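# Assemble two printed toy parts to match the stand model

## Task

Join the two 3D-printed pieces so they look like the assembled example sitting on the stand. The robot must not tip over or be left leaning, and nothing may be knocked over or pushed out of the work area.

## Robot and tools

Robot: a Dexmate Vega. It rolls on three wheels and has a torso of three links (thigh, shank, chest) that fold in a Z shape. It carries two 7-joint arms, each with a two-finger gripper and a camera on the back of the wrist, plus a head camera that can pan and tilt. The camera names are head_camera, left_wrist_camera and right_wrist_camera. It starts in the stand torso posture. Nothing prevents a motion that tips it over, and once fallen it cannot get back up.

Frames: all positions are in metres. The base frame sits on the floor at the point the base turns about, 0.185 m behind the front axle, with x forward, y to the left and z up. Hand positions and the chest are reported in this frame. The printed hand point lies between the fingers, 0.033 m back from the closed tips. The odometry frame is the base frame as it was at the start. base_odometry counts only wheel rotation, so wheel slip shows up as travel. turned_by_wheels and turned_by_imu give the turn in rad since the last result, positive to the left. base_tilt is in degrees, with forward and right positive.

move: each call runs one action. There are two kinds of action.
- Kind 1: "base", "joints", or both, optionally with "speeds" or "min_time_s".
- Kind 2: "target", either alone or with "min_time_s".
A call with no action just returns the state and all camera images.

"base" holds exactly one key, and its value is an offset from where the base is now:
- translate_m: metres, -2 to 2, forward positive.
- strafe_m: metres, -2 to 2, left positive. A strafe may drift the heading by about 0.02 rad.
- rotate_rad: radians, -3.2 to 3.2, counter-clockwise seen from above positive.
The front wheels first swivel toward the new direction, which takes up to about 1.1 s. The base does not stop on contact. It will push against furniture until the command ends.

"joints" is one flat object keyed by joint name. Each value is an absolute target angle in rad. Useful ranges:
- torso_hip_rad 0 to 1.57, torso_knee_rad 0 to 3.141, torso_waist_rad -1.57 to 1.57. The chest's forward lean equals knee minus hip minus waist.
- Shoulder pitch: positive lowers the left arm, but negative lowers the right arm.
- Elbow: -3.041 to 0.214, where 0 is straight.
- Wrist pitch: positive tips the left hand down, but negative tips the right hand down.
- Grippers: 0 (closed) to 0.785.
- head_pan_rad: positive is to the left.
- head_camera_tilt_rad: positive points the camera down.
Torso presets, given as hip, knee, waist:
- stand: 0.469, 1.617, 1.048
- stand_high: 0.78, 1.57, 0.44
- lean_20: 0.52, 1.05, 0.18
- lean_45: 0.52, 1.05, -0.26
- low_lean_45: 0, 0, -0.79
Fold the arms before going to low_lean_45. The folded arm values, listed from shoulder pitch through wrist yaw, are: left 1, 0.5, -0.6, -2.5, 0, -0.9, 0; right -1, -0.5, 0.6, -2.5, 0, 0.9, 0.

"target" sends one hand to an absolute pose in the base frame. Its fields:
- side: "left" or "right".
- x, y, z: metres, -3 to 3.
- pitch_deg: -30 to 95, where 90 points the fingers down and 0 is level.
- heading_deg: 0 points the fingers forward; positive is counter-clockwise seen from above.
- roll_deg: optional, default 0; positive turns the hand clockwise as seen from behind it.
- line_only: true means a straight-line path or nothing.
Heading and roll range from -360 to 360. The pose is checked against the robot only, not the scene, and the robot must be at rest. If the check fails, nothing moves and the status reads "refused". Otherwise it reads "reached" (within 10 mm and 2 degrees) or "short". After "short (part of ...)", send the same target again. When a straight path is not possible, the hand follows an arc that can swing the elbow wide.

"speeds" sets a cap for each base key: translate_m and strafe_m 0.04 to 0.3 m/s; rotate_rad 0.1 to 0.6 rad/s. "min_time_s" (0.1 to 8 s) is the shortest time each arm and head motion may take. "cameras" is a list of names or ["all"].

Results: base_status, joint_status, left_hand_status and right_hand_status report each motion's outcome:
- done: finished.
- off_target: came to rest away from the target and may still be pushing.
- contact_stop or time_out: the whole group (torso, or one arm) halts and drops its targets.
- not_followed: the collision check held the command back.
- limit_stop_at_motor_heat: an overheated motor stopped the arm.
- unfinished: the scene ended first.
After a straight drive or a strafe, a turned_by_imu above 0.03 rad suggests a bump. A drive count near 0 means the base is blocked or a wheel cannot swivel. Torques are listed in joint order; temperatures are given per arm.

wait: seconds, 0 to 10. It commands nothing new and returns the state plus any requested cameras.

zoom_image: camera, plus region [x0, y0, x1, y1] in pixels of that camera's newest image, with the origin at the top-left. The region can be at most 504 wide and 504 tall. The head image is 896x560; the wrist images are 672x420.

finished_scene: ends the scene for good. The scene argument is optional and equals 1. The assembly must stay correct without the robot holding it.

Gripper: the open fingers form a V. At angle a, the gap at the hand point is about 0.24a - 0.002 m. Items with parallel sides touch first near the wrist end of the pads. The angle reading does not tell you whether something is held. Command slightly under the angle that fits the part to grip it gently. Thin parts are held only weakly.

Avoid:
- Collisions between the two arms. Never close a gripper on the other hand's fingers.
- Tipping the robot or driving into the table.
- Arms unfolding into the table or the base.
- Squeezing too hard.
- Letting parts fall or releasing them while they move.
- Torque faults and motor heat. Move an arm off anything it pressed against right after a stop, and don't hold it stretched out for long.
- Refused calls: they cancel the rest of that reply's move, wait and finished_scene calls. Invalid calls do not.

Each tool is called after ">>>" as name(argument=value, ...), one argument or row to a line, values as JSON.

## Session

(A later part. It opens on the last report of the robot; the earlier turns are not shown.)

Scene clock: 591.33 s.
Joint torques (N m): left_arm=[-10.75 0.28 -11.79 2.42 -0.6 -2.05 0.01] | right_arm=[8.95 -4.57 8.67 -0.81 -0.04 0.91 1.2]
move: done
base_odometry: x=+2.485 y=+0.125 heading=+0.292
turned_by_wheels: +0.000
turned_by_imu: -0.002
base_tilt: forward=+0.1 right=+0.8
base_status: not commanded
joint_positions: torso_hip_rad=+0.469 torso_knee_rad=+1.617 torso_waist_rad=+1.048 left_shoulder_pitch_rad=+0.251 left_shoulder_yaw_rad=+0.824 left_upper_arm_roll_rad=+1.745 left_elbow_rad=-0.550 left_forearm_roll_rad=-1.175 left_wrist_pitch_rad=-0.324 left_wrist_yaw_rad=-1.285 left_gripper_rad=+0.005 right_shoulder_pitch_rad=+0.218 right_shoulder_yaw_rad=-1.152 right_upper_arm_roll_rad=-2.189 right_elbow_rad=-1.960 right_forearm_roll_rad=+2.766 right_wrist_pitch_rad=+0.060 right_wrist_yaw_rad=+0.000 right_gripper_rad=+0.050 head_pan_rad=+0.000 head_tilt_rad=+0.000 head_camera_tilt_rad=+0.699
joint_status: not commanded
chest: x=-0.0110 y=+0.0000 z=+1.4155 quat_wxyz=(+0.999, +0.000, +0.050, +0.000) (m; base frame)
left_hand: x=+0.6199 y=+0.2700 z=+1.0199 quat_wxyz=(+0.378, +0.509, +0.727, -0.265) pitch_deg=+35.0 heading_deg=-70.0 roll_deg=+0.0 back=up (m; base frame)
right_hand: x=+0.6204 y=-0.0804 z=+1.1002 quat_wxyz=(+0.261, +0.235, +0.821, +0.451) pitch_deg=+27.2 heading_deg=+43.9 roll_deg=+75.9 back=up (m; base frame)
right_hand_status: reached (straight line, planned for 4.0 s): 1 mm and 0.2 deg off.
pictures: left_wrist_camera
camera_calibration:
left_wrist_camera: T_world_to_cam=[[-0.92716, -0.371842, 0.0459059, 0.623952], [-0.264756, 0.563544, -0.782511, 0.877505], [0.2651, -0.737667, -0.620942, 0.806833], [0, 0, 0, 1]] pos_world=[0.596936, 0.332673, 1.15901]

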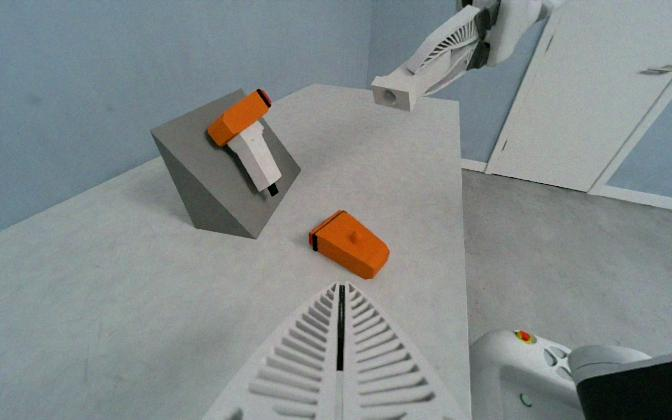

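>>> move(
  target={"side": "right", "x": 0.645, "y": -0.08, "z": 1.06, "pitch_deg": 65, "heading_deg": -18, "roll_deg": 0, "line_only": true},
  cameras=[],
  min_time_s=5,
)

>>> move(
  target={"side": "right", "x": 0.647, "y": 0.095, "z": 1.03, "pitch_deg": 65, "heading_deg": -18, "roll_deg": 0, "line_only": true},
  cameras=["right_wrist_camera", "left_wrist_camera", "head_camera"],
  min_time_s=5,
)

Scene clock: 634.70 s.
Joint torques (N m): left_arm=[-8.28 1.85 -7.62 4.92 -1.12 -0.53 -0.26] | right_arm=[14.17 4.98 10.34 4.25 -0.57 0.62 0.2]
move: done
base_odometry: x=+2.485 y=+0.125 heading=+0.292
turned_by_wheels: +0.000
turned_by_imu: -0.002
base_tilt: forward=+0.1 right=+0.8
base_status: not commanded
joint_positions: torso_hip_rad=+0.469 torso_knee_rad=+1.617 torso_waist_rad=+1.048 left_shoulder_pitch_rad=+0.251 left_shoulder_yaw_rad=+0.824 left_upper_arm_roll_rad=+1.745 left_elbow_rad=-0.550 left_forearm_roll_rad=-1.175 left_wrist_pitch_rad=-0.324 left_wrist_yaw_rad=-1.285 left_gripper_rad=+0.005 right_shoulder_pitch_rad=+0.372 right_shoulder_yaw_rad=-0.316 right_upper_arm_roll_rad=-2.152 right_elbow_rad=-1.393 right_forearm_roll_rad=+2.979 right_wrist_pitch_rad=-0.100 right_wrist_yaw_rad=-1.045 right_gripper_rad=+0.050 head_pan_rad=+0.000 head_tilt_rad=+0.000 head_camera_tilt_rad=+0.699
joint_status: not commanded
chest: x=-0.0109 y=+0.0000 z=+1.4155 quat_wxyz=(+0.999, +0.000, +0.050, +0.000) (m; base frame)
left_hand: x=+0.6199 y=+0.2700 z=+1.0199 quat_wxyz=(+0.378, +0.509, +0.727, -0.265) pitch_deg=+35.0 heading_deg=-70.0 roll_deg=+0.0 back=up (m; base frame)
right_hand: x=+0.6450 y=-0.0803 z=+1.0599 quat_wxyz=(+0.214, +0.153, +0.964, -0.032) pitch_deg=+65.0 heading_deg=-17.5 roll_deg=+0.5 back=up (m; base frame)
right_hand_status: reached (straight line, planned for 5.0 s): 0 mm and 0.2 deg off.
pictures: none
No camera images: "cameras" was empty.

Scene clock: 635.00 s.
Joint torques (N m): left_arm=[-8.11 3.7 -8.46 3.3 -0.84 -0.99 -0.29] | right_arm=[13.21 2.53 8.2 4.19 -1.16 0.4 -0.43]
move: refused
base_odometry: x=+2.485 y=+0.125 heading=+0.292
turned_by_wheels: +0.000
turned_by_imu: +0.000
base_tilt: forward=+0.1 right=+0.8
base_status: not commanded
joint_positions: torso_hip_rad=+0.469 torso_knee_rad=+1.617 torso_waist_rad=+1.048 left_shoulder_pitch_rad=+0.251 left_shoulder_yaw_rad=+0.824 left_upper_arm_roll_rad=+1.745 left_elbow_rad=-0.550 left_forearm_roll_rad=-1.175 left_wrist_pitch_rad=-0.324 left_wrist_yaw_rad=-1.285 left_gripper_rad=+0.005 right_shoulder_pitch_rad=+0.372 right_shoulder_yaw_rad=-0.314 right_upper_arm_roll_rad=-2.152 right_elbow_rad=-1.391 right_forearm_roll_rad=+2.980 right_wrist_pitch_rad=-0.101 right_wrist_yaw_rad=-1.047 right_gripper_rad=+0.050 head_pan_rad=+0.000 head_tilt_rad=+0.000 head_camera_tilt_rad=+0.699
joint_status: not commanded
chest: x=-0.0109 y=+0.0000 z=+1.4155 quat_wxyz=(+0.999, +0.000, +0.050, +0.000) (m; base frame)
left_hand: x=+0.6199 y=+0.2700 z=+1.0199 quat_wxyz=(+0.378, +0.509, +0.727, -0.265) pitch_deg=+35.0 heading_deg=-70.0 roll_deg=+0.0 back=up (m; base frame)
right_hand: x=+0.6450 y=-0.0803 z=+1.0599 quat_wxyz=(+0.214, +0.153, +0.964, -0.033) pitch_deg=+65.0 heading_deg=-17.8 roll_deg=+0.3 back=up (m; base frame)
right_hand_status: refused: no posture of the arm gets there (out of reach): the closest leaves the hand 0.6 cm and 0 deg from the pose. Nothing moved. At pitch 50 a posture exists at this place; the way there is not checked.
pictures: head_camera, left_wrist_camera, right_wrist_camera
camera_calibration:
head_camera: T_world_to_cam=[[0.00111019, -0.999213, -0.039654, 0.0890461], [-0.735966, 0.0260301, -0.676518, 0.984952], [0.677018, 0.0299351, -0.735358, 1.11427], [0, 0, 0, 1]] pos_world=[-0.0295889, 0.0299819, 1.48926]
left_wrist_camera: T_world_to_cam=[[-0.92716, -0.371842, 0.0459059, 0.623952], [-0.264756, 0.563544, -0.782511, 0.877505], [0.2651, -0.737667, -0.620942, 0.806833], [0, 0, 0, 1]] pos_world=[0.596936, 0.332673, 1.15901]
right_wrist_camera: T_world_to_cam=[[-0.33031, -0.943833, 0.00866465, 0.127244], [-0.891707, 0.309032, -0.330693, 1.01092], [0.309441, -0.116958, -0.943699, 0.936782], [0, 0, 0, 1]] pos_world=[0.653595, -0.0827461, 1.21724]

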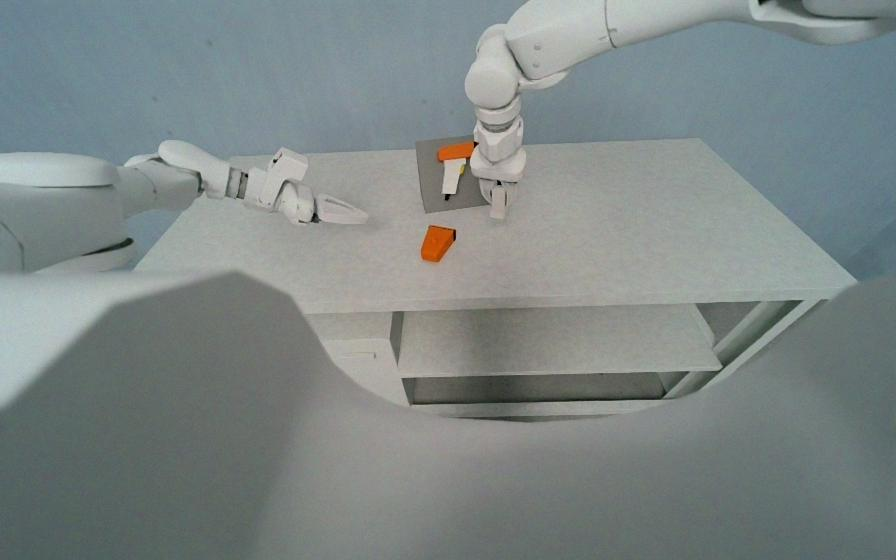

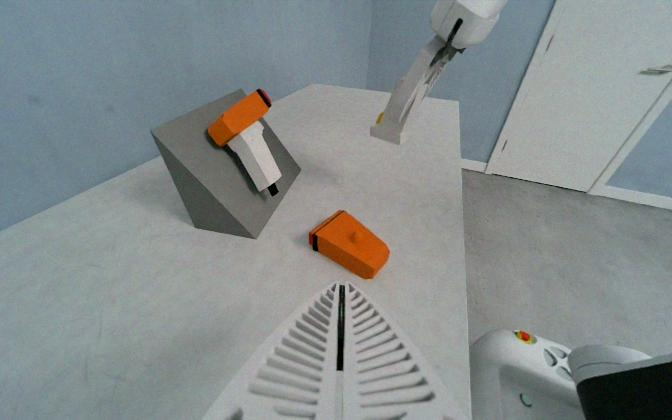

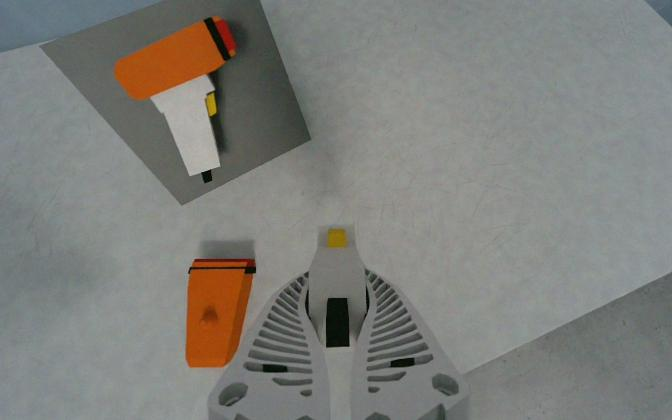

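>>> move(
  base={"strafe_m": 0.16},
  speeds={"strafe_m": 0.06},
  cameras=["right_wrist_camera", "left_wrist_camera", "head_camera"],
)

Scene clock: 648.70 s.
Joint torques (N m): left_arm=[-9.35 5 -10.68 3.58 -0.74 -0.49 -0.26] | right_arm=[14.07 -0.71 12.52 5.99 -0.98 1.61 0.01]
move: done
base_odometry: x=+2.439 y=+0.278 heading=+0.293
turned_by_wheels: +0.001
turned_by_imu: -0.002
base_tilt: forward=+0.1 right=+0.7
base_status: done
joint_positions: torso_hip_rad=+0.469 torso_knee_rad=+1.617 torso_waist_rad=+1.048 left_shoulder_pitch_rad=+0.251 left_shoulder_yaw_rad=+0.824 left_upper_arm_roll_rad=+1.745 left_elbow_rad=-0.549 left_forearm_roll_rad=-1.175 left_wrist_pitch_rad=-0.324 left_wrist_yaw_rad=-1.285 left_gripper_rad=+0.005 right_shoulder_pitch_rad=+0.372 right_shoulder_yaw_rad=-0.311 right_upper_arm_roll_rad=-2.152 right_elbow_rad=-1.388 right_forearm_roll_rad=+2.981 right_wrist_pitch_rad=-0.103 right_wrist_yaw_rad=-1.049 right_gripper_rad=+0.050 head_pan_rad=+0.000 head_tilt_rad=+0.000 head_camera_tilt_rad=+0.699
joint_status: not commanded
chest: x=-0.0110 y=+0.0000 z=+1.4155 quat_wxyz=(+0.999, +0.000, +0.050, +0.000) (m; base frame)
left_hand: x=+0.6199 y=+0.2700 z=+1.0199 quat_wxyz=(+0.378, +0.509, +0.727, -0.265) pitch_deg=+35.0 heading_deg=-70.0 roll_deg=+0.0 back=up (m; base frame)
right_hand: x=+0.6449 y=-0.0801 z=+1.0600 quat_wxyz=(+0.214, +0.153, +0.964, -0.034) pitch_deg=+65.0 heading_deg=-18.0 roll_deg=+0.0 back=up (m; base frame)
pictures: head_camera, left_wrist_camera, right_wrist_camera
camera_calibration:
head_camera: T_world_to_cam=[[0.00103656, -0.99921, -0.0397215, 0.0891455], [-0.735966, 0.0261299, -0.676514, 0.984869], [0.677018, 0.0299349, -0.735358, 1.11434], [0, 0, 0, 1]] pos_world=[-0.0296887, 0.0299829, 1.48926]
left_wrist_camera: T_world_to_cam=[[-0.927196, -0.371758, 0.0458569, 0.623998], [-0.264632, 0.56348, -0.782598, 0.877632], [0.265098, -0.737757, -0.620836, 0.806803], [0, 0, 0, 1]] pos_world=[0.596936, 0.332673, 1.15911]
right_wrist_camera: T_world_to_cam=[[-0.330232, -0.943839, 0.0107649, 0.125103], [-0.891909, 0.308289, -0.330841, 1.01102], [0.308942, -0.118856, -0.943625, 0.93692], [0, 0, 0, 1]] pos_world=[0.653594, -0.0822503, 1.21724]

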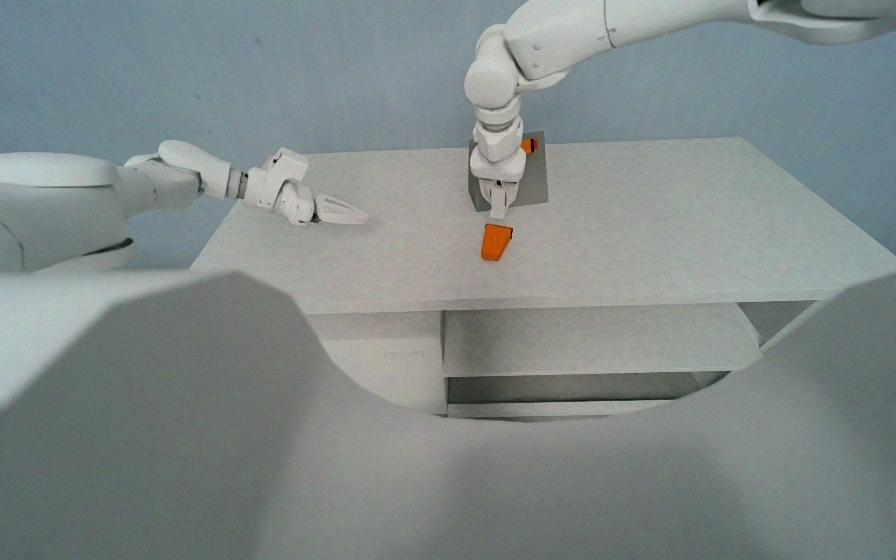

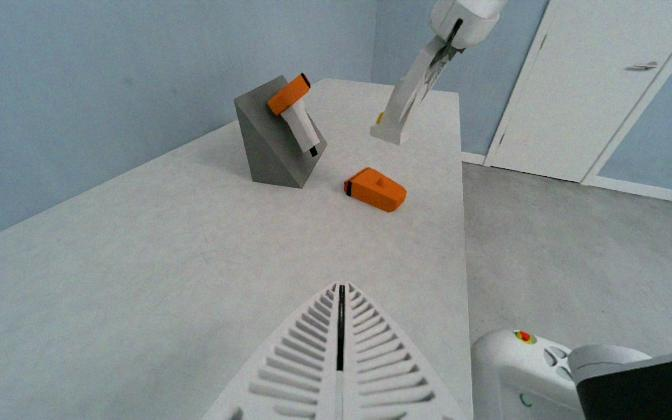

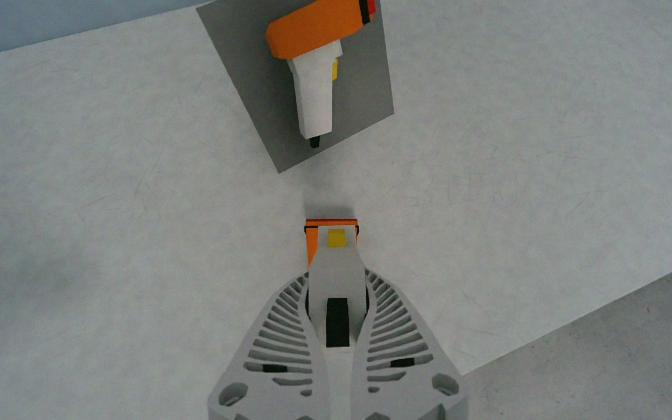

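>>> move(
  target={"side": "left", "x": 0.63, "y": 0.17, "z": 1.0, "pitch_deg": 30, "heading_deg": -72, "roll_deg": 0, "line_only": true},
  cameras=["left_wrist_camera"],
  min_time_s=4,
)

>>> zoom_image(
  camera="left_wrist_camera",
  region=[290, 60, 490, 280],
)

Scene clock: 660.00 s.
Joint torques (N m): left_arm=[-10.47 1.8 -11.69 0.76 -0.62 -1.92 0.41] | right_arm=[12.48 -1.85 11.88 4.75 0.59 1.05 -0.01]
move: done
base_odometry: x=+2.439 y=+0.278 heading=+0.293
turned_by_wheels: +0.000
turned_by_imu: -0.002
base_tilt: forward=+0.1 right=+0.7
base_status: not commanded
joint_positions: torso_hip_rad=+0.469 torso_knee_rad=+1.617 torso_waist_rad=+1.048 left_shoulder_pitch_rad=+0.301 left_shoulder_yaw_rad=+0.748 left_upper_arm_roll_rad=+1.739 left_elbow_rad=-0.670 left_forearm_roll_rad=-1.197 left_wrist_pitch_rad=-0.328 left_wrist_yaw_rad=-1.127 left_gripper_rad=+0.005 right_shoulder_pitch_rad=+0.372 right_shoulder_yaw_rad=-0.311 right_upper_arm_roll_rad=-2.152 right_elbow_rad=-1.388 right_forearm_roll_rad=+2.981 right_wrist_pitch_rad=-0.103 right_wrist_yaw_rad=-1.049 right_gripper_rad=+0.050 head_pan_rad=+0.000 head_tilt_rad=+0.000 head_camera_tilt_rad=+0.699
joint_status: not commanded
chest: x=-0.0110 y=+0.0000 z=+1.4155 quat_wxyz=(+0.999, +0.000, +0.050, +0.000) (m; base frame)
left_hand: x=+0.6297 y=+0.1725 z=+1.0003 quat_wxyz=(+0.404, +0.509, +0.701, -0.293) pitch_deg=+30.2 heading_deg=-72.0 roll_deg=+0.0 back=up (m; base frame)
left_hand_status: reached (straight line, planned for 4.0 s): 3 mm and 0.2 deg off.
right_hand: x=+0.6449 y=-0.0801 z=+1.0600 quat_wxyz=(+0.214, +0.153, +0.964, -0.034) pitch_deg=+65.0 heading_deg=-18.0 roll_deg=+0.0 back=up (m; base frame)
pictures: left_wrist_camera
camera_calibration:
left_wrist_camera: T_world_to_cam=[[-0.940544, -0.336211, 0.0483638, 0.597536], [-0.224011, 0.506931, -0.83237, 0.953747], [0.255335, -0.793715, -0.552106, 0.667127], [0, 0, 0, 1]] pos_world=[0.605318, 0.246923, 1.1333]

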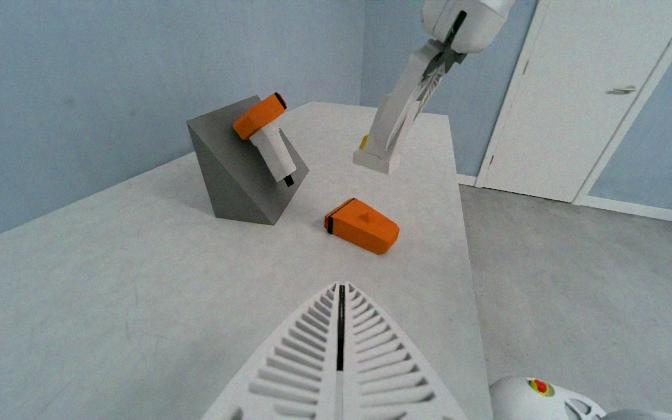

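Scaled by 2.291 from the camera's 672x420 image, which has a finer 960x600 frame.

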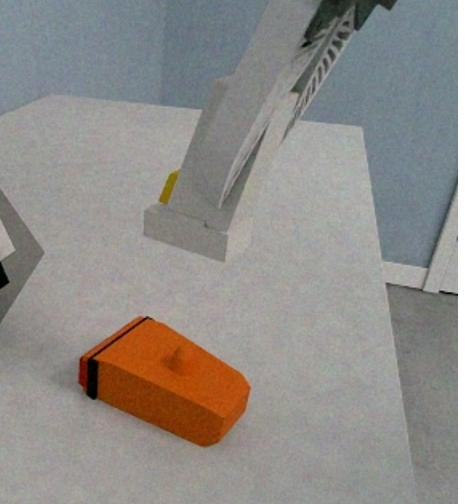

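>>> move(
  cameras=["right_wrist_camera"],
)

>>> zoom_image(
  camera="right_wrist_camera",
  region=[280, 190, 400, 310],
)

Scene clock: 678.67 s.
Joint torques (N m): left_arm=[-7.89 0.46 -11.08 0.47 -1.48 -2.92 0.3] | right_arm=[13.78 -0.41 11.31 2.53 -0.56 1.55 -0.01]
Motor temperatures (°C): left_arm=[25 30 31 29 29 32 32] | right_arm=[31 31 34 29 36 31 32]
base_odometry: x=+2.439 y=+0.278 heading=+0.293
turned_by_wheels: +0.000
turned_by_imu: -0.001
base_tilt: forward=+0.0 right=+0.8
base_status: not commanded
joint_positions: torso_hip_rad=+0.469 torso_knee_rad=+1.617 torso_waist_rad=+1.048 left_shoulder_pitch_rad=+0.302 left_shoulder_yaw_rad=+0.744 left_upper_arm_roll_rad=+1.739 left_elbow_rad=-0.670 left_forearm_roll_rad=-1.197 left_wrist_pitch_rad=-0.329 left_wrist_yaw_rad=-1.124 left_gripper_rad=+0.005 right_shoulder_pitch_rad=+0.372 right_shoulder_yaw_rad=-0.311 right_upper_arm_roll_rad=-2.152 right_elbow_rad=-1.388 right_forearm_roll_rad=+2.981 right_wrist_pitch_rad=-0.103 right_wrist_yaw_rad=-1.049 right_gripper_rad=+0.050 head_pan_rad=+0.000 head_tilt_rad=+0.000 head_camera_tilt_rad=+0.699
joint_status: not commanded
chest: x=-0.0110 y=+0.0000 z=+1.4155 quat_wxyz=(+0.999, +0.000, +0.050, +0.000) (m; base frame)
left_hand: x=+0.6299 y=+0.1702 z=+0.9999 quat_wxyz=(+0.404, +0.509, +0.701, -0.294) pitch_deg=+30.0 heading_deg=-72.0 roll_deg=+0.0 back=up (m; base frame)
left_hand_status: reached (straight line, planned for 4.0 s): 0 mm and 0.0 deg off.
right_hand: x=+0.6449 y=-0.0801 z=+1.0600 quat_wxyz=(+0.214, +0.153, +0.964, -0.034) pitch_deg=+65.0 heading_deg=-18.0 roll_deg=+0.0 back=up (m; base frame)
pictures: right_wrist_camera
camera_calibration:
right_wrist_camera: T_world_to_cam=[[-0.330232, -0.943839, 0.0107649, 0.125103], [-0.891909, 0.308289, -0.330841, 1.01102], [0.308942, -0.118856, -0.943625, 0.93692], [0, 0, 0, 1]] pos_world=[0.653594, -0.0822503, 1.21724]

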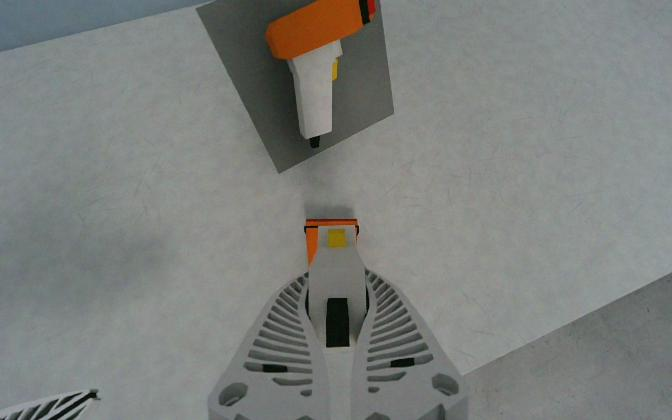

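Scaled by 4.200 from the camera's 672x420 image, which has a finer 960x600 frame.

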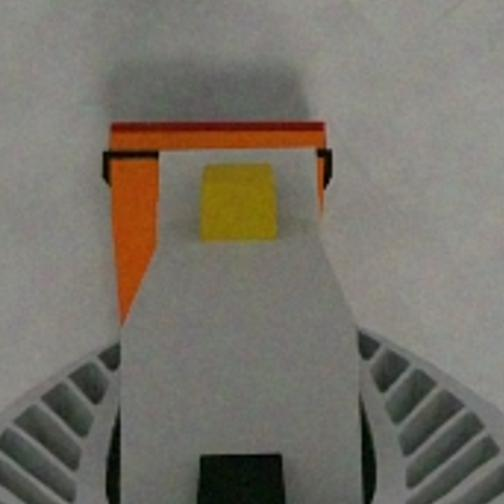

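>>> move(
  target={"side": "right", "x": 0.6418, "y": -0.0703, "z": 1.005, "pitch_deg": 65, "heading_deg": -19.2, "roll_deg": 0, "line_only": true},
  cameras=["left_wrist_camera", "right_wrist_camera"],
  min_time_s=4,
)

>>> zoom_image(
  camera="left_wrist_camera",
  region=[310, 120, 430, 260],
)

>>> zoom_image(
  camera="right_wrist_camera",
  region=[280, 190, 400, 310],
)

Scene clock: 705.67 s.
Joint torques (N m): left_arm=[-10.64 1.29 -11.63 1.62 0.32 -1.6 -0.04] | right_arm=[11.58 3.91 5.36 4.62 -0.16 1.09 0.5]
move: done
base_odometry: x=+2.439 y=+0.278 heading=+0.293
turned_by_wheels: +0.000
turned_by_imu: -0.002
base_tilt: forward=+0.1 right=+0.7
base_status: not commanded
joint_positions: torso_hip_rad=+0.469 torso_knee_rad=+1.617 torso_waist_rad=+1.048 left_shoulder_pitch_rad=+0.302 left_shoulder_yaw_rad=+0.744 left_upper_arm_roll_rad=+1.739 left_elbow_rad=-0.670 left_forearm_roll_rad=-1.197 left_wrist_pitch_rad=-0.329 left_wrist_yaw_rad=-1.124 left_gripper_rad=+0.005 right_shoulder_pitch_rad=+0.271 right_shoulder_yaw_rad=-0.250 right_upper_arm_roll_rad=-2.174 right_elbow_rad=-1.332 right_forearm_roll_rad=+2.953 right_wrist_pitch_rad=-0.029 right_wrist_yaw_rad=-1.009 right_gripper_rad=+0.050 head_pan_rad=+0.000 head_tilt_rad=+0.000 head_camera_tilt_rad=+0.699
joint_status: not commanded
chest: x=-0.0110 y=+0.0000 z=+1.4155 quat_wxyz=(+0.999, +0.000, +0.050, +0.000) (m; base frame)
left_hand: x=+0.6299 y=+0.1701 z=+0.9999 quat_wxyz=(+0.404, +0.509, +0.701, -0.294) pitch_deg=+30.0 heading_deg=-72.0 roll_deg=+0.0 back=up (m; base frame)
right_hand: x=+0.6418 y=-0.0704 z=+1.0060 quat_wxyz=(+0.213, +0.163, +0.963, -0.036) pitch_deg=+65.0 heading_deg=-19.2 roll_deg=+0.0 back=up (m; base frame)
right_hand_status: reached (straight line, planned for 4.0 s): 1 mm and 0.0 deg off.
pictures: left_wrist_camera, right_wrist_camera
camera_calibration:
left_wrist_camera: T_world_to_cam=[[-0.940832, -0.335386, 0.0484931, 0.596778], [-0.223126, 0.505399, -0.833538, 0.955499], [0.255048, -0.79504, -0.550329, 0.663589], [0, 0, 0, 1]] pos_world=[0.605418, 0.244821, 1.1327]
right_wrist_camera: T_world_to_cam=[[-0.349549, -0.936859, 0.0105229, 0.146978], [-0.885431, 0.326648, -0.330626, 0.984331], [0.306312, -0.124887, -0.943703, 0.889413], [0, 0, 0, 1]] pos_world=[0.650495, -0.0727557, 1.16324]

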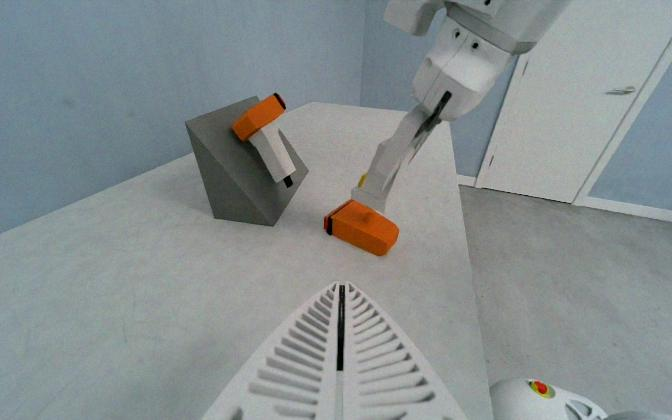

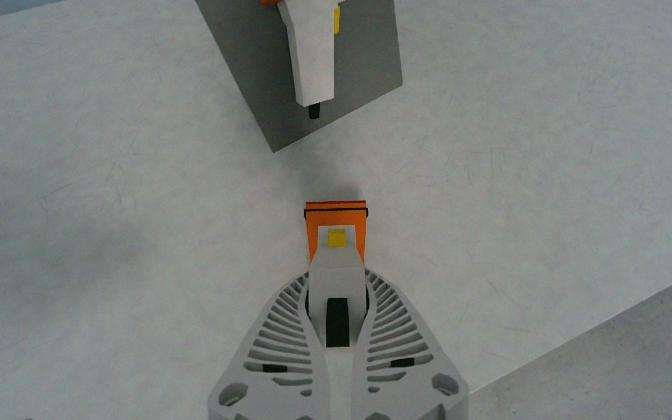

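Scaled by 3.600 from the camera's 672x420 image, which has a finer 960x600 frame.

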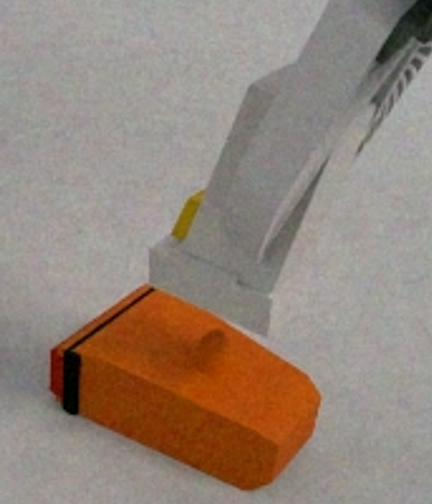

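Scaled by 4.200 from the camera's 672x420 image, which has a finer 960x600 frame.

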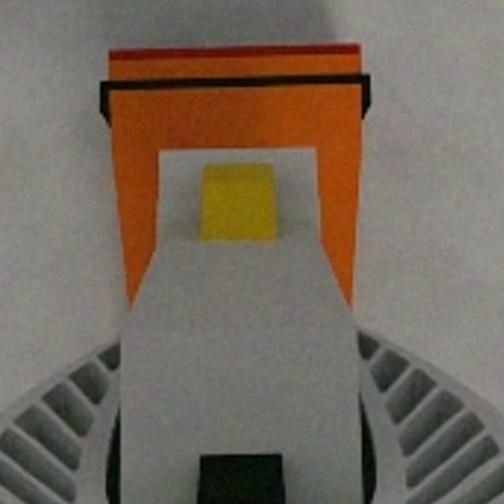

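>>> zoom_image(
  camera="left_wrist_camera",
  region=[340, 165, 410, 235],
)

Scaled by 7.200 from the camera's 672x420 image, which has a finer 960x600 frame.

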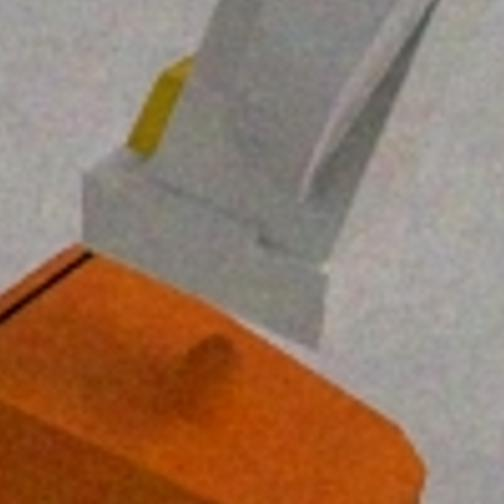

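>>> move(
  target={"side": "right", "x": 0.6458, "y": -0.0712, "z": 0.993, "pitch_deg": 65, "heading_deg": -18.6, "roll_deg": 0, "line_only": true},
  cameras=["left_wrist_camera", "right_wrist_camera", "head_camera"],
  min_time_s=3,
)

>>> zoom_image(
  camera="left_wrist_camera",
  region=[330, 165, 410, 245],
)

>>> zoom_image(
  camera="right_wrist_camera",
  region=[280, 190, 400, 310],
)

>>> zoom_image(
  camera="head_camera",
  region=[440, 150, 560, 280],
)

Scene clock: 787.70 s.
Joint torques (N m): left_arm=[-10.94 -0.79 -11.3 1.56 -0.98 -0.95 0.22] | right_arm=[11.19 4.5 5.2 2.33 -0.36 1.05 0.23]
move: done
base_odometry: x=+2.439 y=+0.278 heading=+0.293
turned_by_wheels: +0.000
turned_by_imu: -0.001
base_tilt: forward=+0.0 right=+0.7
base_status: not commanded
joint_positions: torso_hip_rad=+0.469 torso_knee_rad=+1.617 torso_waist_rad=+1.048 left_shoulder_pitch_rad=+0.302 left_shoulder_yaw_rad=+0.744 left_upper_arm_roll_rad=+1.739 left_elbow_rad=-0.670 left_forearm_roll_rad=-1.197 left_wrist_pitch_rad=-0.329 left_wrist_yaw_rad=-1.124 left_gripper_rad=+0.005 right_shoulder_pitch_rad=+0.246 right_shoulder_yaw_rad=-0.237 right_upper_arm_roll_rad=-2.182 right_elbow_rad=-1.293 right_forearm_roll_rad=+2.938 right_wrist_pitch_rad=-0.046 right_wrist_yaw_rad=-0.986 right_gripper_rad=+0.050 head_pan_rad=+0.000 head_tilt_rad=+0.000 head_camera_tilt_rad=+0.699
joint_status: not commanded
chest: x=-0.0110 y=+0.0000 z=+1.4155 quat_wxyz=(+0.999, +0.000, +0.050, +0.000) (m; base frame)
left_hand: x=+0.6299 y=+0.1701 z=+0.9999 quat_wxyz=(+0.404, +0.509, +0.701, -0.294) pitch_deg=+30.0 heading_deg=-72.0 roll_deg=+0.0 back=up (m; base frame)
right_hand: x=+0.6457 y=-0.0711 z=+0.9934 quat_wxyz=(+0.214, +0.158, +0.963, -0.035) pitch_deg=+65.0 heading_deg=-18.6 roll_deg=+0.0 back=up (m; base frame)
right_hand_status: reached (straight line, planned for 3.0 s): 0 mm and 0.0 deg off.
pictures: head_camera, left_wrist_camera, right_wrist_camera
camera_calibration:
head_camera: T_world_to_cam=[[0.00103656, -0.99921, -0.0397215, 0.0891455], [-0.735966, 0.0261299, -0.676514, 0.984869], [0.677018, 0.0299349, -0.735358, 1.11434], [0, 0, 0, 1]] pos_world=[-0.0296887, 0.0299829, 1.48926]
left_wrist_camera: T_world_to_cam=[[-0.940832, -0.335386, 0.0484931, 0.596778], [-0.223126, 0.505399, -0.833538, 0.955499], [0.255048, -0.79504, -0.550329, 0.663589], [0, 0, 0, 1]] pos_world=[0.605418, 0.244821, 1.1327]
right_wrist_camera: T_world_to_cam=[[-0.340399, -0.940223, 0.0104125, 0.141677], [-0.888527, 0.31802, -0.330731, 0.985304], [0.30765, -0.121832, -0.943668, 0.875674], [0, 0, 0, 1]] pos_world=[0.654295, -0.0734527, 1.15074]

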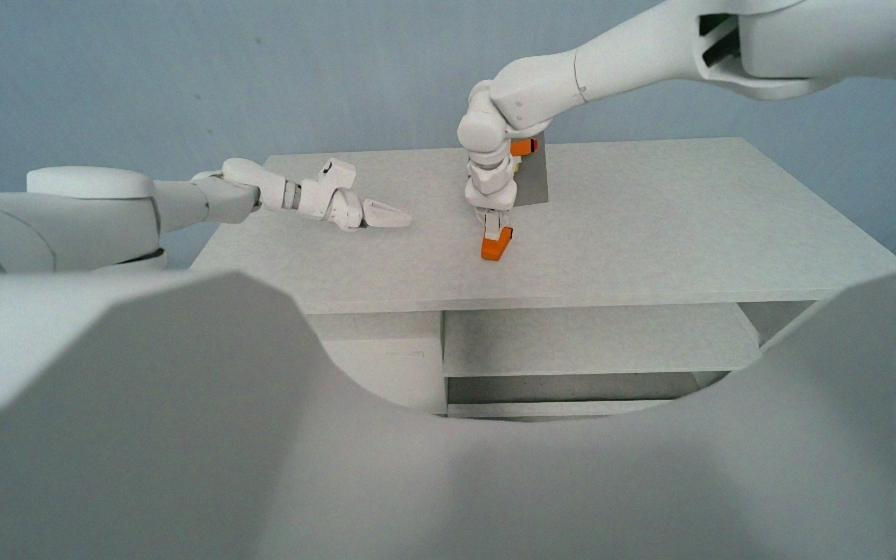

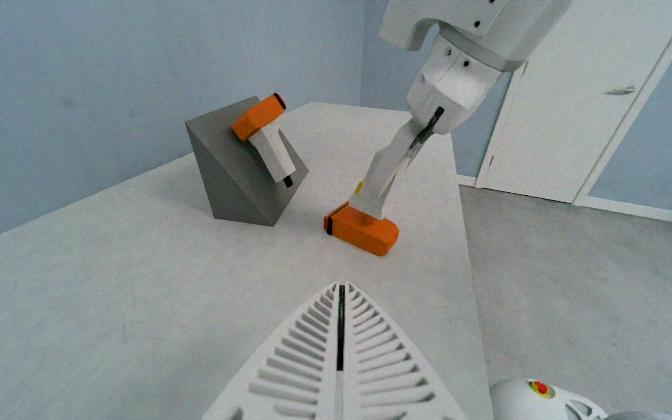

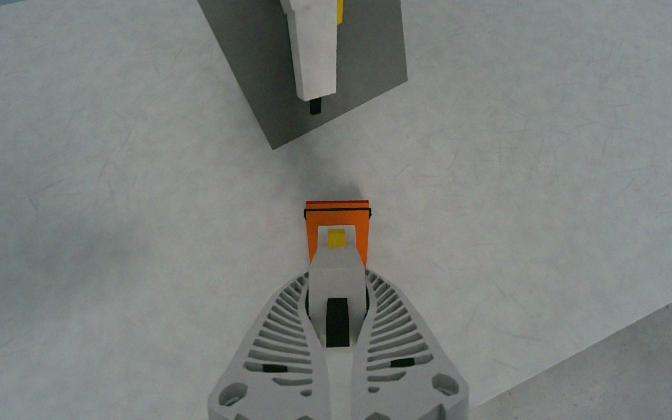

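Scaled by 6.300 from the camera's 672x420 image, which has a finer 960x600 frame.

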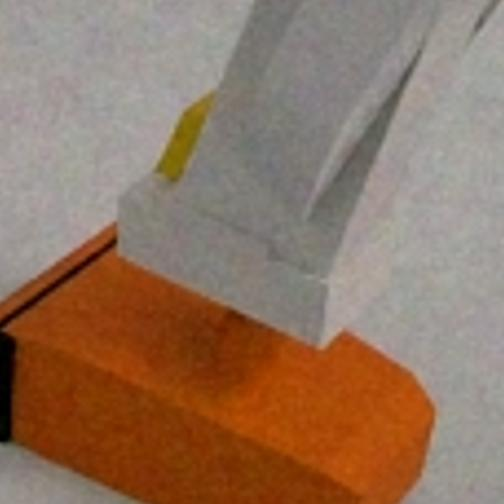

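Scaled by 4.200 from the camera's 672x420 image, which has a finer 960x600 frame.

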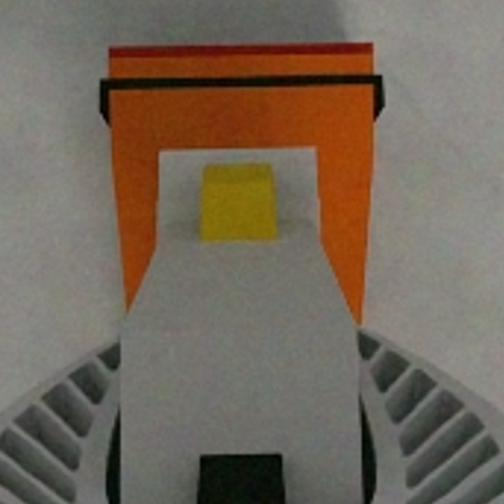

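Scaled by 3.877 from the camera's 896x560 image, which has a finer 960x600 frame.

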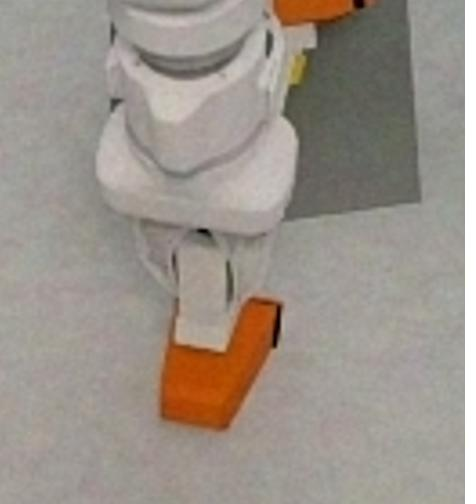

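>>> move(
  target={"side": "right", "x": 0.6463, "y": -0.0717, "z": 0.981, "pitch_deg": 65, "heading_deg": -18.6, "roll_deg": 0, "line_only": true},
  cameras=["left_wrist_camera", "right_wrist_camera"],
  min_time_s=3,
)

>>> zoom_image(
  camera="left_wrist_camera",
  region=[330, 165, 410, 245],
)

>>> zoom_image(
  camera="right_wrist_camera",
  region=[280, 190, 400, 310],
)

Scene clock: 814.57 s.
Joint torques (N m): left_arm=[-8.61 0.8 -9.54 0.86 -0.8 -1.09 0.54] | right_arm=[13.26 4.24 5.33 3.16 -0.29 1.71 -0.02]
move: done
base_odometry: x=+2.439 y=+0.278 heading=+0.293
turned_by_wheels: +0.000
turned_by_imu: -0.001
base_tilt: forward=+0.0 right=+0.7
base_status: not commanded
joint_positions: torso_hip_rad=+0.469 torso_knee_rad=+1.617 torso_waist_rad=+1.048 left_shoulder_pitch_rad=+0.302 left_shoulder_yaw_rad=+0.744 left_upper_arm_roll_rad=+1.739 left_elbow_rad=-0.670 left_forearm_roll_rad=-1.197 left_wrist_pitch_rad=-0.329 left_wrist_yaw_rad=-1.124 left_gripper_rad=+0.005 right_shoulder_pitch_rad=+0.223 right_shoulder_yaw_rad=-0.227 right_upper_arm_roll_rad=-2.189 right_elbow_rad=-1.271 right_forearm_roll_rad=+2.929 right_wrist_pitch_rad=-0.044 right_wrist_yaw_rad=-0.971 right_gripper_rad=+0.050 head_pan_rad=+0.000 head_tilt_rad=+0.000 head_camera_tilt_rad=+0.699
joint_status: not commanded
chest: x=-0.0110 y=+0.0000 z=+1.4155 quat_wxyz=(+0.999, +0.000, +0.050, +0.000) (m; base frame)
left_hand: x=+0.6299 y=+0.1701 z=+0.9999 quat_wxyz=(+0.404, +0.509, +0.701, -0.294) pitch_deg=+30.0 heading_deg=-72.0 roll_deg=+0.0 back=up (m; base frame)
right_hand: x=+0.6462 y=-0.0716 z=+0.9814 quat_wxyz=(+0.214, +0.158, +0.963, -0.035) pitch_deg=+65.0 heading_deg=-18.6 roll_deg=+0.0 back=up (m; base frame)
right_hand_status: reached (straight line, planned for 3.0 s): 0 mm and 0.0 deg off.
pictures: left_wrist_camera, right_wrist_camera
camera_calibration:
left_wrist_camera: T_world_to_cam=[[-0.940832, -0.335386, 0.0484931, 0.596778], [-0.223126, 0.505399, -0.833538, 0.955499], [0.255048, -0.79504, -0.550329, 0.663589], [0, 0, 0, 1]] pos_world=[0.605418, 0.244821, 1.1327]
right_wrist_camera: T_world_to_cam=[[-0.340068, -0.940343, 0.0104693, 0.141246], [-0.888695, 0.317709, -0.330579, 0.98194], [0.307531, -0.121723, -0.94372, 0.86425], [0, 0, 0, 1]] pos_world=[0.654894, -0.0739526, 1.13874]

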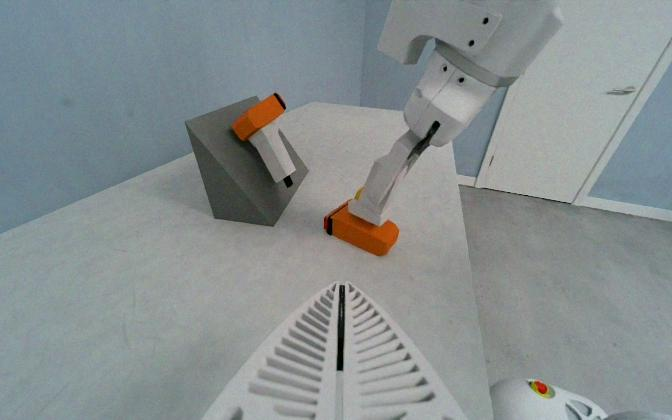

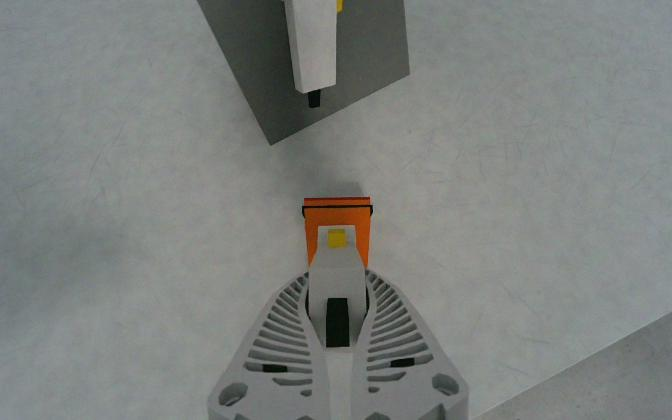

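Scaled by 6.300 from the camera's 672x420 image, which has a finer 960x600 frame.

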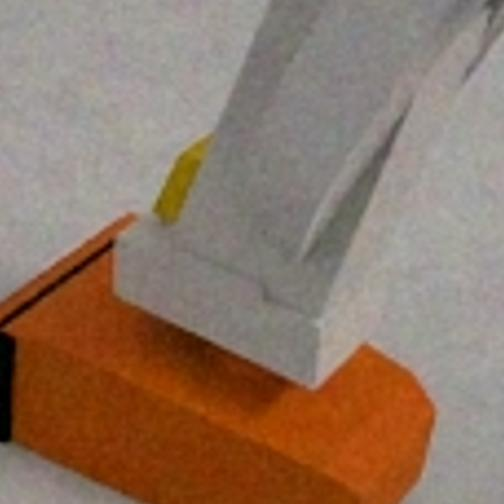

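Scaled by 4.200 from the camera's 672x420 image, which has a finer 960x600 frame.

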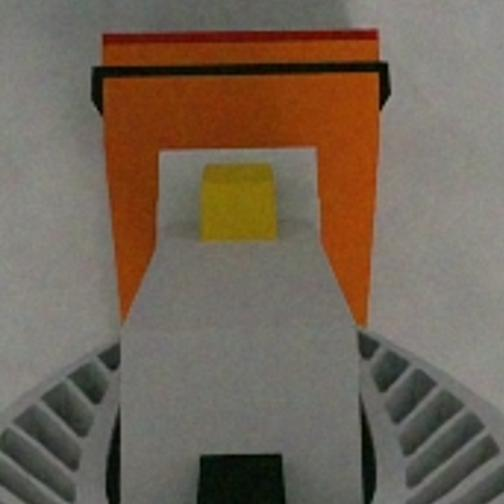

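>>> move(
  target={"side": "right", "x": 0.6463, "y": -0.0717, "z": 0.973, "pitch_deg": 65, "heading_deg": -18.6, "roll_deg": 0, "line_only": true},
  cameras=["left_wrist_camera", "right_wrist_camera"],
  min_time_s=3,
)

>>> zoom_image(
  camera="left_wrist_camera",
  region=[330, 165, 410, 245],
)

>>> zoom_image(
  camera="right_wrist_camera",
  region=[280, 190, 400, 310],
)

Scene clock: 823.10 s.
Joint torques (N m): left_arm=[-9.31 -0.96 -11.71 2.18 -0.79 -1.21 0] | right_arm=[14.55 3.74 5.47 3.79 -1.19 1.81 0.27]
move: done
base_odometry: x=+2.439 y=+0.278 heading=+0.293
turned_by_wheels: +0.000
turned_by_imu: -0.001
base_tilt: forward=+0.1 right=+0.7
base_status: not commanded
joint_positions: torso_hip_rad=+0.469 torso_knee_rad=+1.617 torso_waist_rad=+1.048 left_shoulder_pitch_rad=+0.302 left_shoulder_yaw_rad=+0.744 left_upper_arm_roll_rad=+1.739 left_elbow_rad=-0.670 left_forearm_roll_rad=-1.197 left_wrist_pitch_rad=-0.329 left_wrist_yaw_rad=-1.124 left_gripper_rad=+0.005 right_shoulder_pitch_rad=+0.208 right_shoulder_yaw_rad=-0.220 right_upper_arm_roll_rad=-2.193 right_elbow_rad=-1.258 right_forearm_roll_rad=+2.923 right_wrist_pitch_rad=-0.041 right_wrist_yaw_rad=-0.961 right_gripper_rad=+0.050 head_pan_rad=+0.000 head_tilt_rad=+0.000 head_camera_tilt_rad=+0.699
joint_status: not commanded
chest: x=-0.0110 y=+0.0000 z=+1.4155 quat_wxyz=(+0.999, +0.000, +0.050, +0.000) (m; base frame)
left_hand: x=+0.6299 y=+0.1701 z=+0.9999 quat_wxyz=(+0.404, +0.509, +0.701, -0.294) pitch_deg=+30.0 heading_deg=-72.0 roll_deg=+0.0 back=up (m; base frame)
right_hand: x=+0.6461 y=-0.0716 z=+0.9733 quat_wxyz=(+0.213, +0.158, +0.964, -0.035) pitch_deg=+65.0 heading_deg=-18.6 roll_deg=+0.0 back=up (m; base frame)
right_hand_status: reached (straight line, planned for 3.0 s): 0 mm and 0.0 deg off.
pictures: left_wrist_camera, right_wrist_camera
camera_calibration:
left_wrist_camera: T_world_to_cam=[[-0.940832, -0.335386, 0.0484931, 0.596778], [-0.223126, 0.505399, -0.833538, 0.955499], [0.255048, -0.79504, -0.550329, 0.663589], [0, 0, 0, 1]] pos_world=[0.605418, 0.244821, 1.1327]
right_wrist_camera: T_world_to_cam=[[-0.339901, -0.940402, 0.0105307, 0.141114], [-0.888759, 0.317533, -0.330575, 0.979199], [0.30753, -0.121722, -0.943721, 0.856639], [0, 0, 0, 1]] pos_world=[0.654794, -0.0739526, 1.13064]

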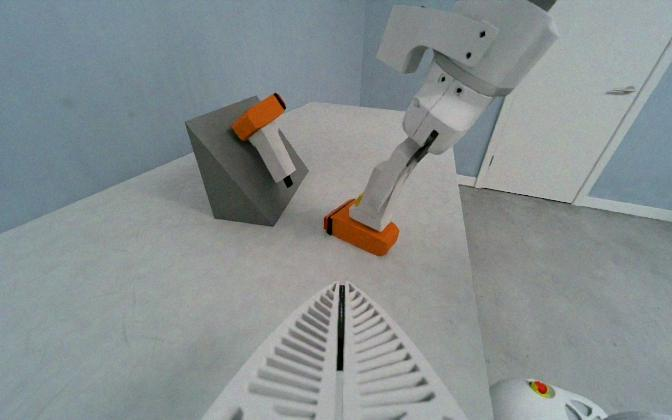

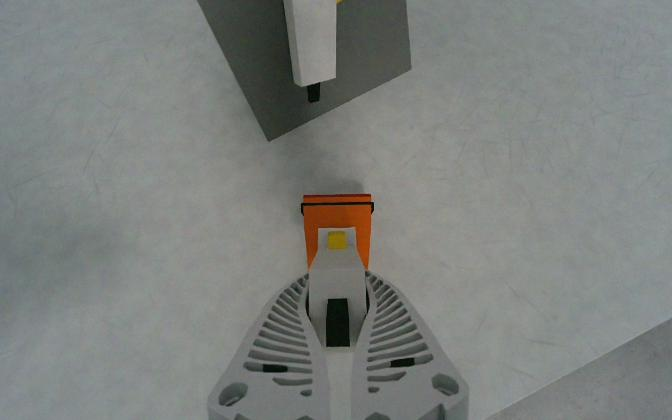

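Scaled by 6.300 from the camera's 672x420 image, which has a finer 960x600 frame.

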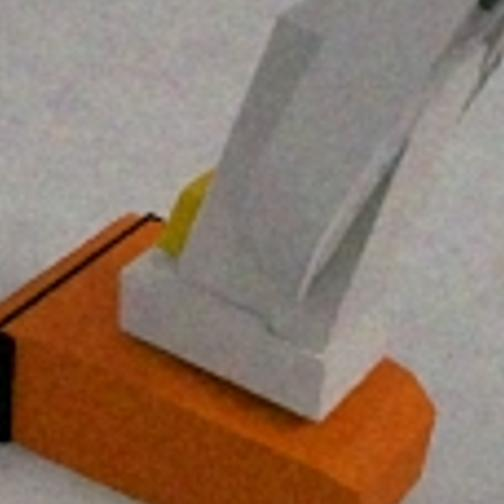

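Scaled by 4.200 from the camera's 672x420 image, which has a finer 960x600 frame.

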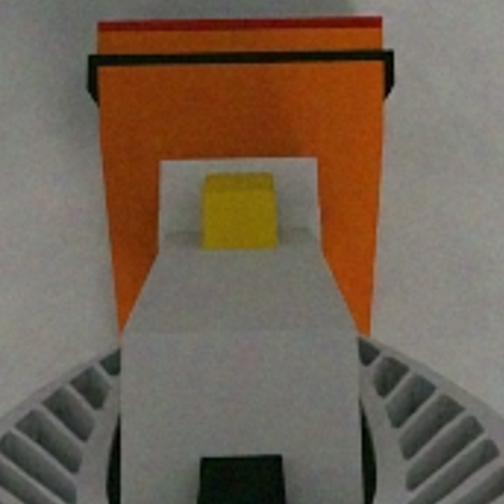

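>>> move(
  target={"side": "right", "x": 0.6463, "y": -0.0717, "z": 0.969, "pitch_deg": 65, "heading_deg": -18.6, "roll_deg": 0, "line_only": true},
  cameras=["left_wrist_camera", "right_wrist_camera"],
  min_time_s=2,
)

>>> zoom_image(
  camera="left_wrist_camera",
  region=[330, 165, 410, 245],
)

>>> zoom_image(
  camera="right_wrist_camera",
  region=[280, 190, 400, 310],
)

Scene clock: 844.03 s.
Joint torques (N m): left_arm=[-12.52 3.85 -10.93 1.18 0.03 -2.23 0.32] | right_arm=[10.39 4.36 -0.24 4.91 -0.69 0.82 0.43]
move: done
base_odometry: x=+2.439 y=+0.278 heading=+0.293
turned_by_wheels: +0.000
turned_by_imu: -0.001
base_tilt: forward=+0.1 right=+0.8
base_status: not commanded
joint_positions: torso_hip_rad=+0.469 torso_knee_rad=+1.617 torso_waist_rad=+1.048 left_shoulder_pitch_rad=+0.302 left_shoulder_yaw_rad=+0.744 left_upper_arm_roll_rad=+1.739 left_elbow_rad=-0.670 left_forearm_roll_rad=-1.197 left_wrist_pitch_rad=-0.329 left_wrist_yaw_rad=-1.124 left_gripper_rad=+0.005 right_shoulder_pitch_rad=+0.200 right_shoulder_yaw_rad=-0.216 right_upper_arm_roll_rad=-2.195 right_elbow_rad=-1.250 right_forearm_roll_rad=+2.921 right_wrist_pitch_rad=-0.040 right_wrist_yaw_rad=-0.957 right_gripper_rad=+0.050 head_pan_rad=+0.000 head_tilt_rad=+0.000 head_camera_tilt_rad=+0.699
joint_status: not commanded
chest: x=-0.0111 y=+0.0000 z=+1.4155 quat_wxyz=(+0.999, +0.000, +0.050, +0.000) (m; base frame)
left_hand: x=+0.6298 y=+0.1701 z=+0.9999 quat_wxyz=(+0.404, +0.509, +0.701, -0.294) pitch_deg=+30.0 heading_deg=-72.0 roll_deg=+0.0 back=up (m; base frame)
right_hand: x=+0.6462 y=-0.0715 z=+0.9695 quat_wxyz=(+0.214, +0.158, +0.963, -0.035) pitch_deg=+65.0 heading_deg=-18.6 roll_deg=+0.0 back=up (m; base frame)
right_hand_status: reached (straight line, planned for 2.0 s): 1 mm and 0.0 deg off.
pictures: left_wrist_camera, right_wrist_camera
camera_calibration:
left_wrist_camera: T_world_to_cam=[[-0.940829, -0.335413, 0.0483607, 0.596928], [-0.223031, 0.505415, -0.833555, 0.955539], [0.255143, -0.795018, -0.550316, 0.663567], [0, 0, 0, 1]] pos_world=[0.605418, 0.244821, 1.1328]
right_wrist_camera: T_world_to_cam=[[-0.339907, -0.940403, 0.0102595, 0.141558], [-0.888681, 0.317605, -0.330716, 0.978024], [0.307748, -0.12153, -0.943675, 0.852884], [0, 0, 0, 1]] pos_world=[0.654795, -0.0738522, 1.12684]

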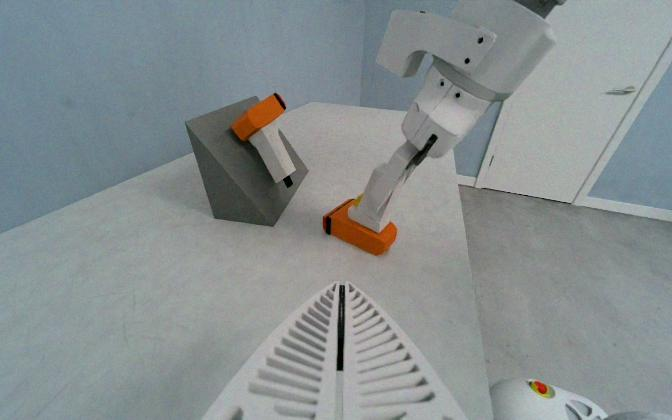

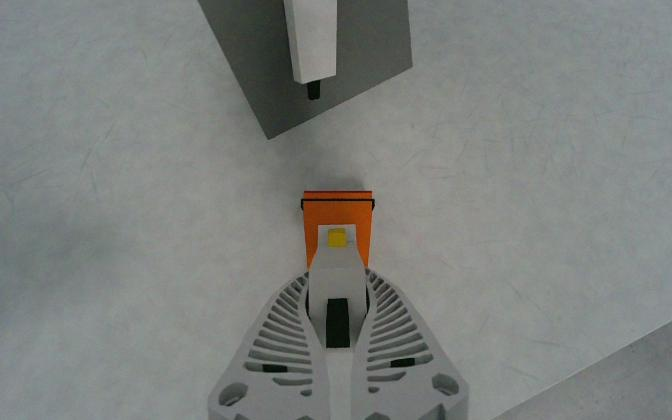

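Scaled by 6.300 from the camera's 672x420 image, which has a finer 960x600 frame.

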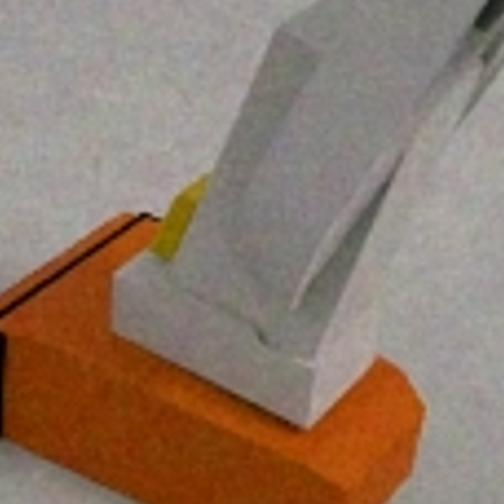

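Scaled by 4.200 from the camera's 672x420 image, which has a finer 960x600 frame.

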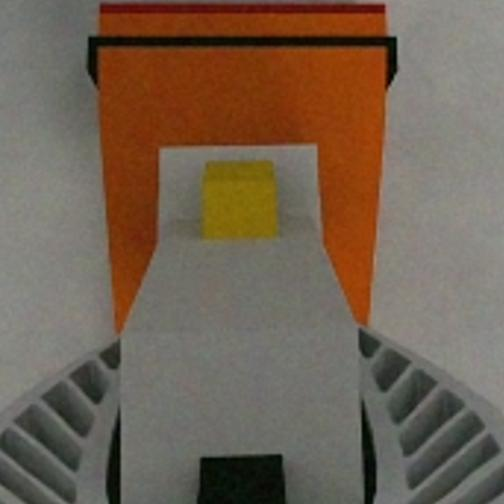

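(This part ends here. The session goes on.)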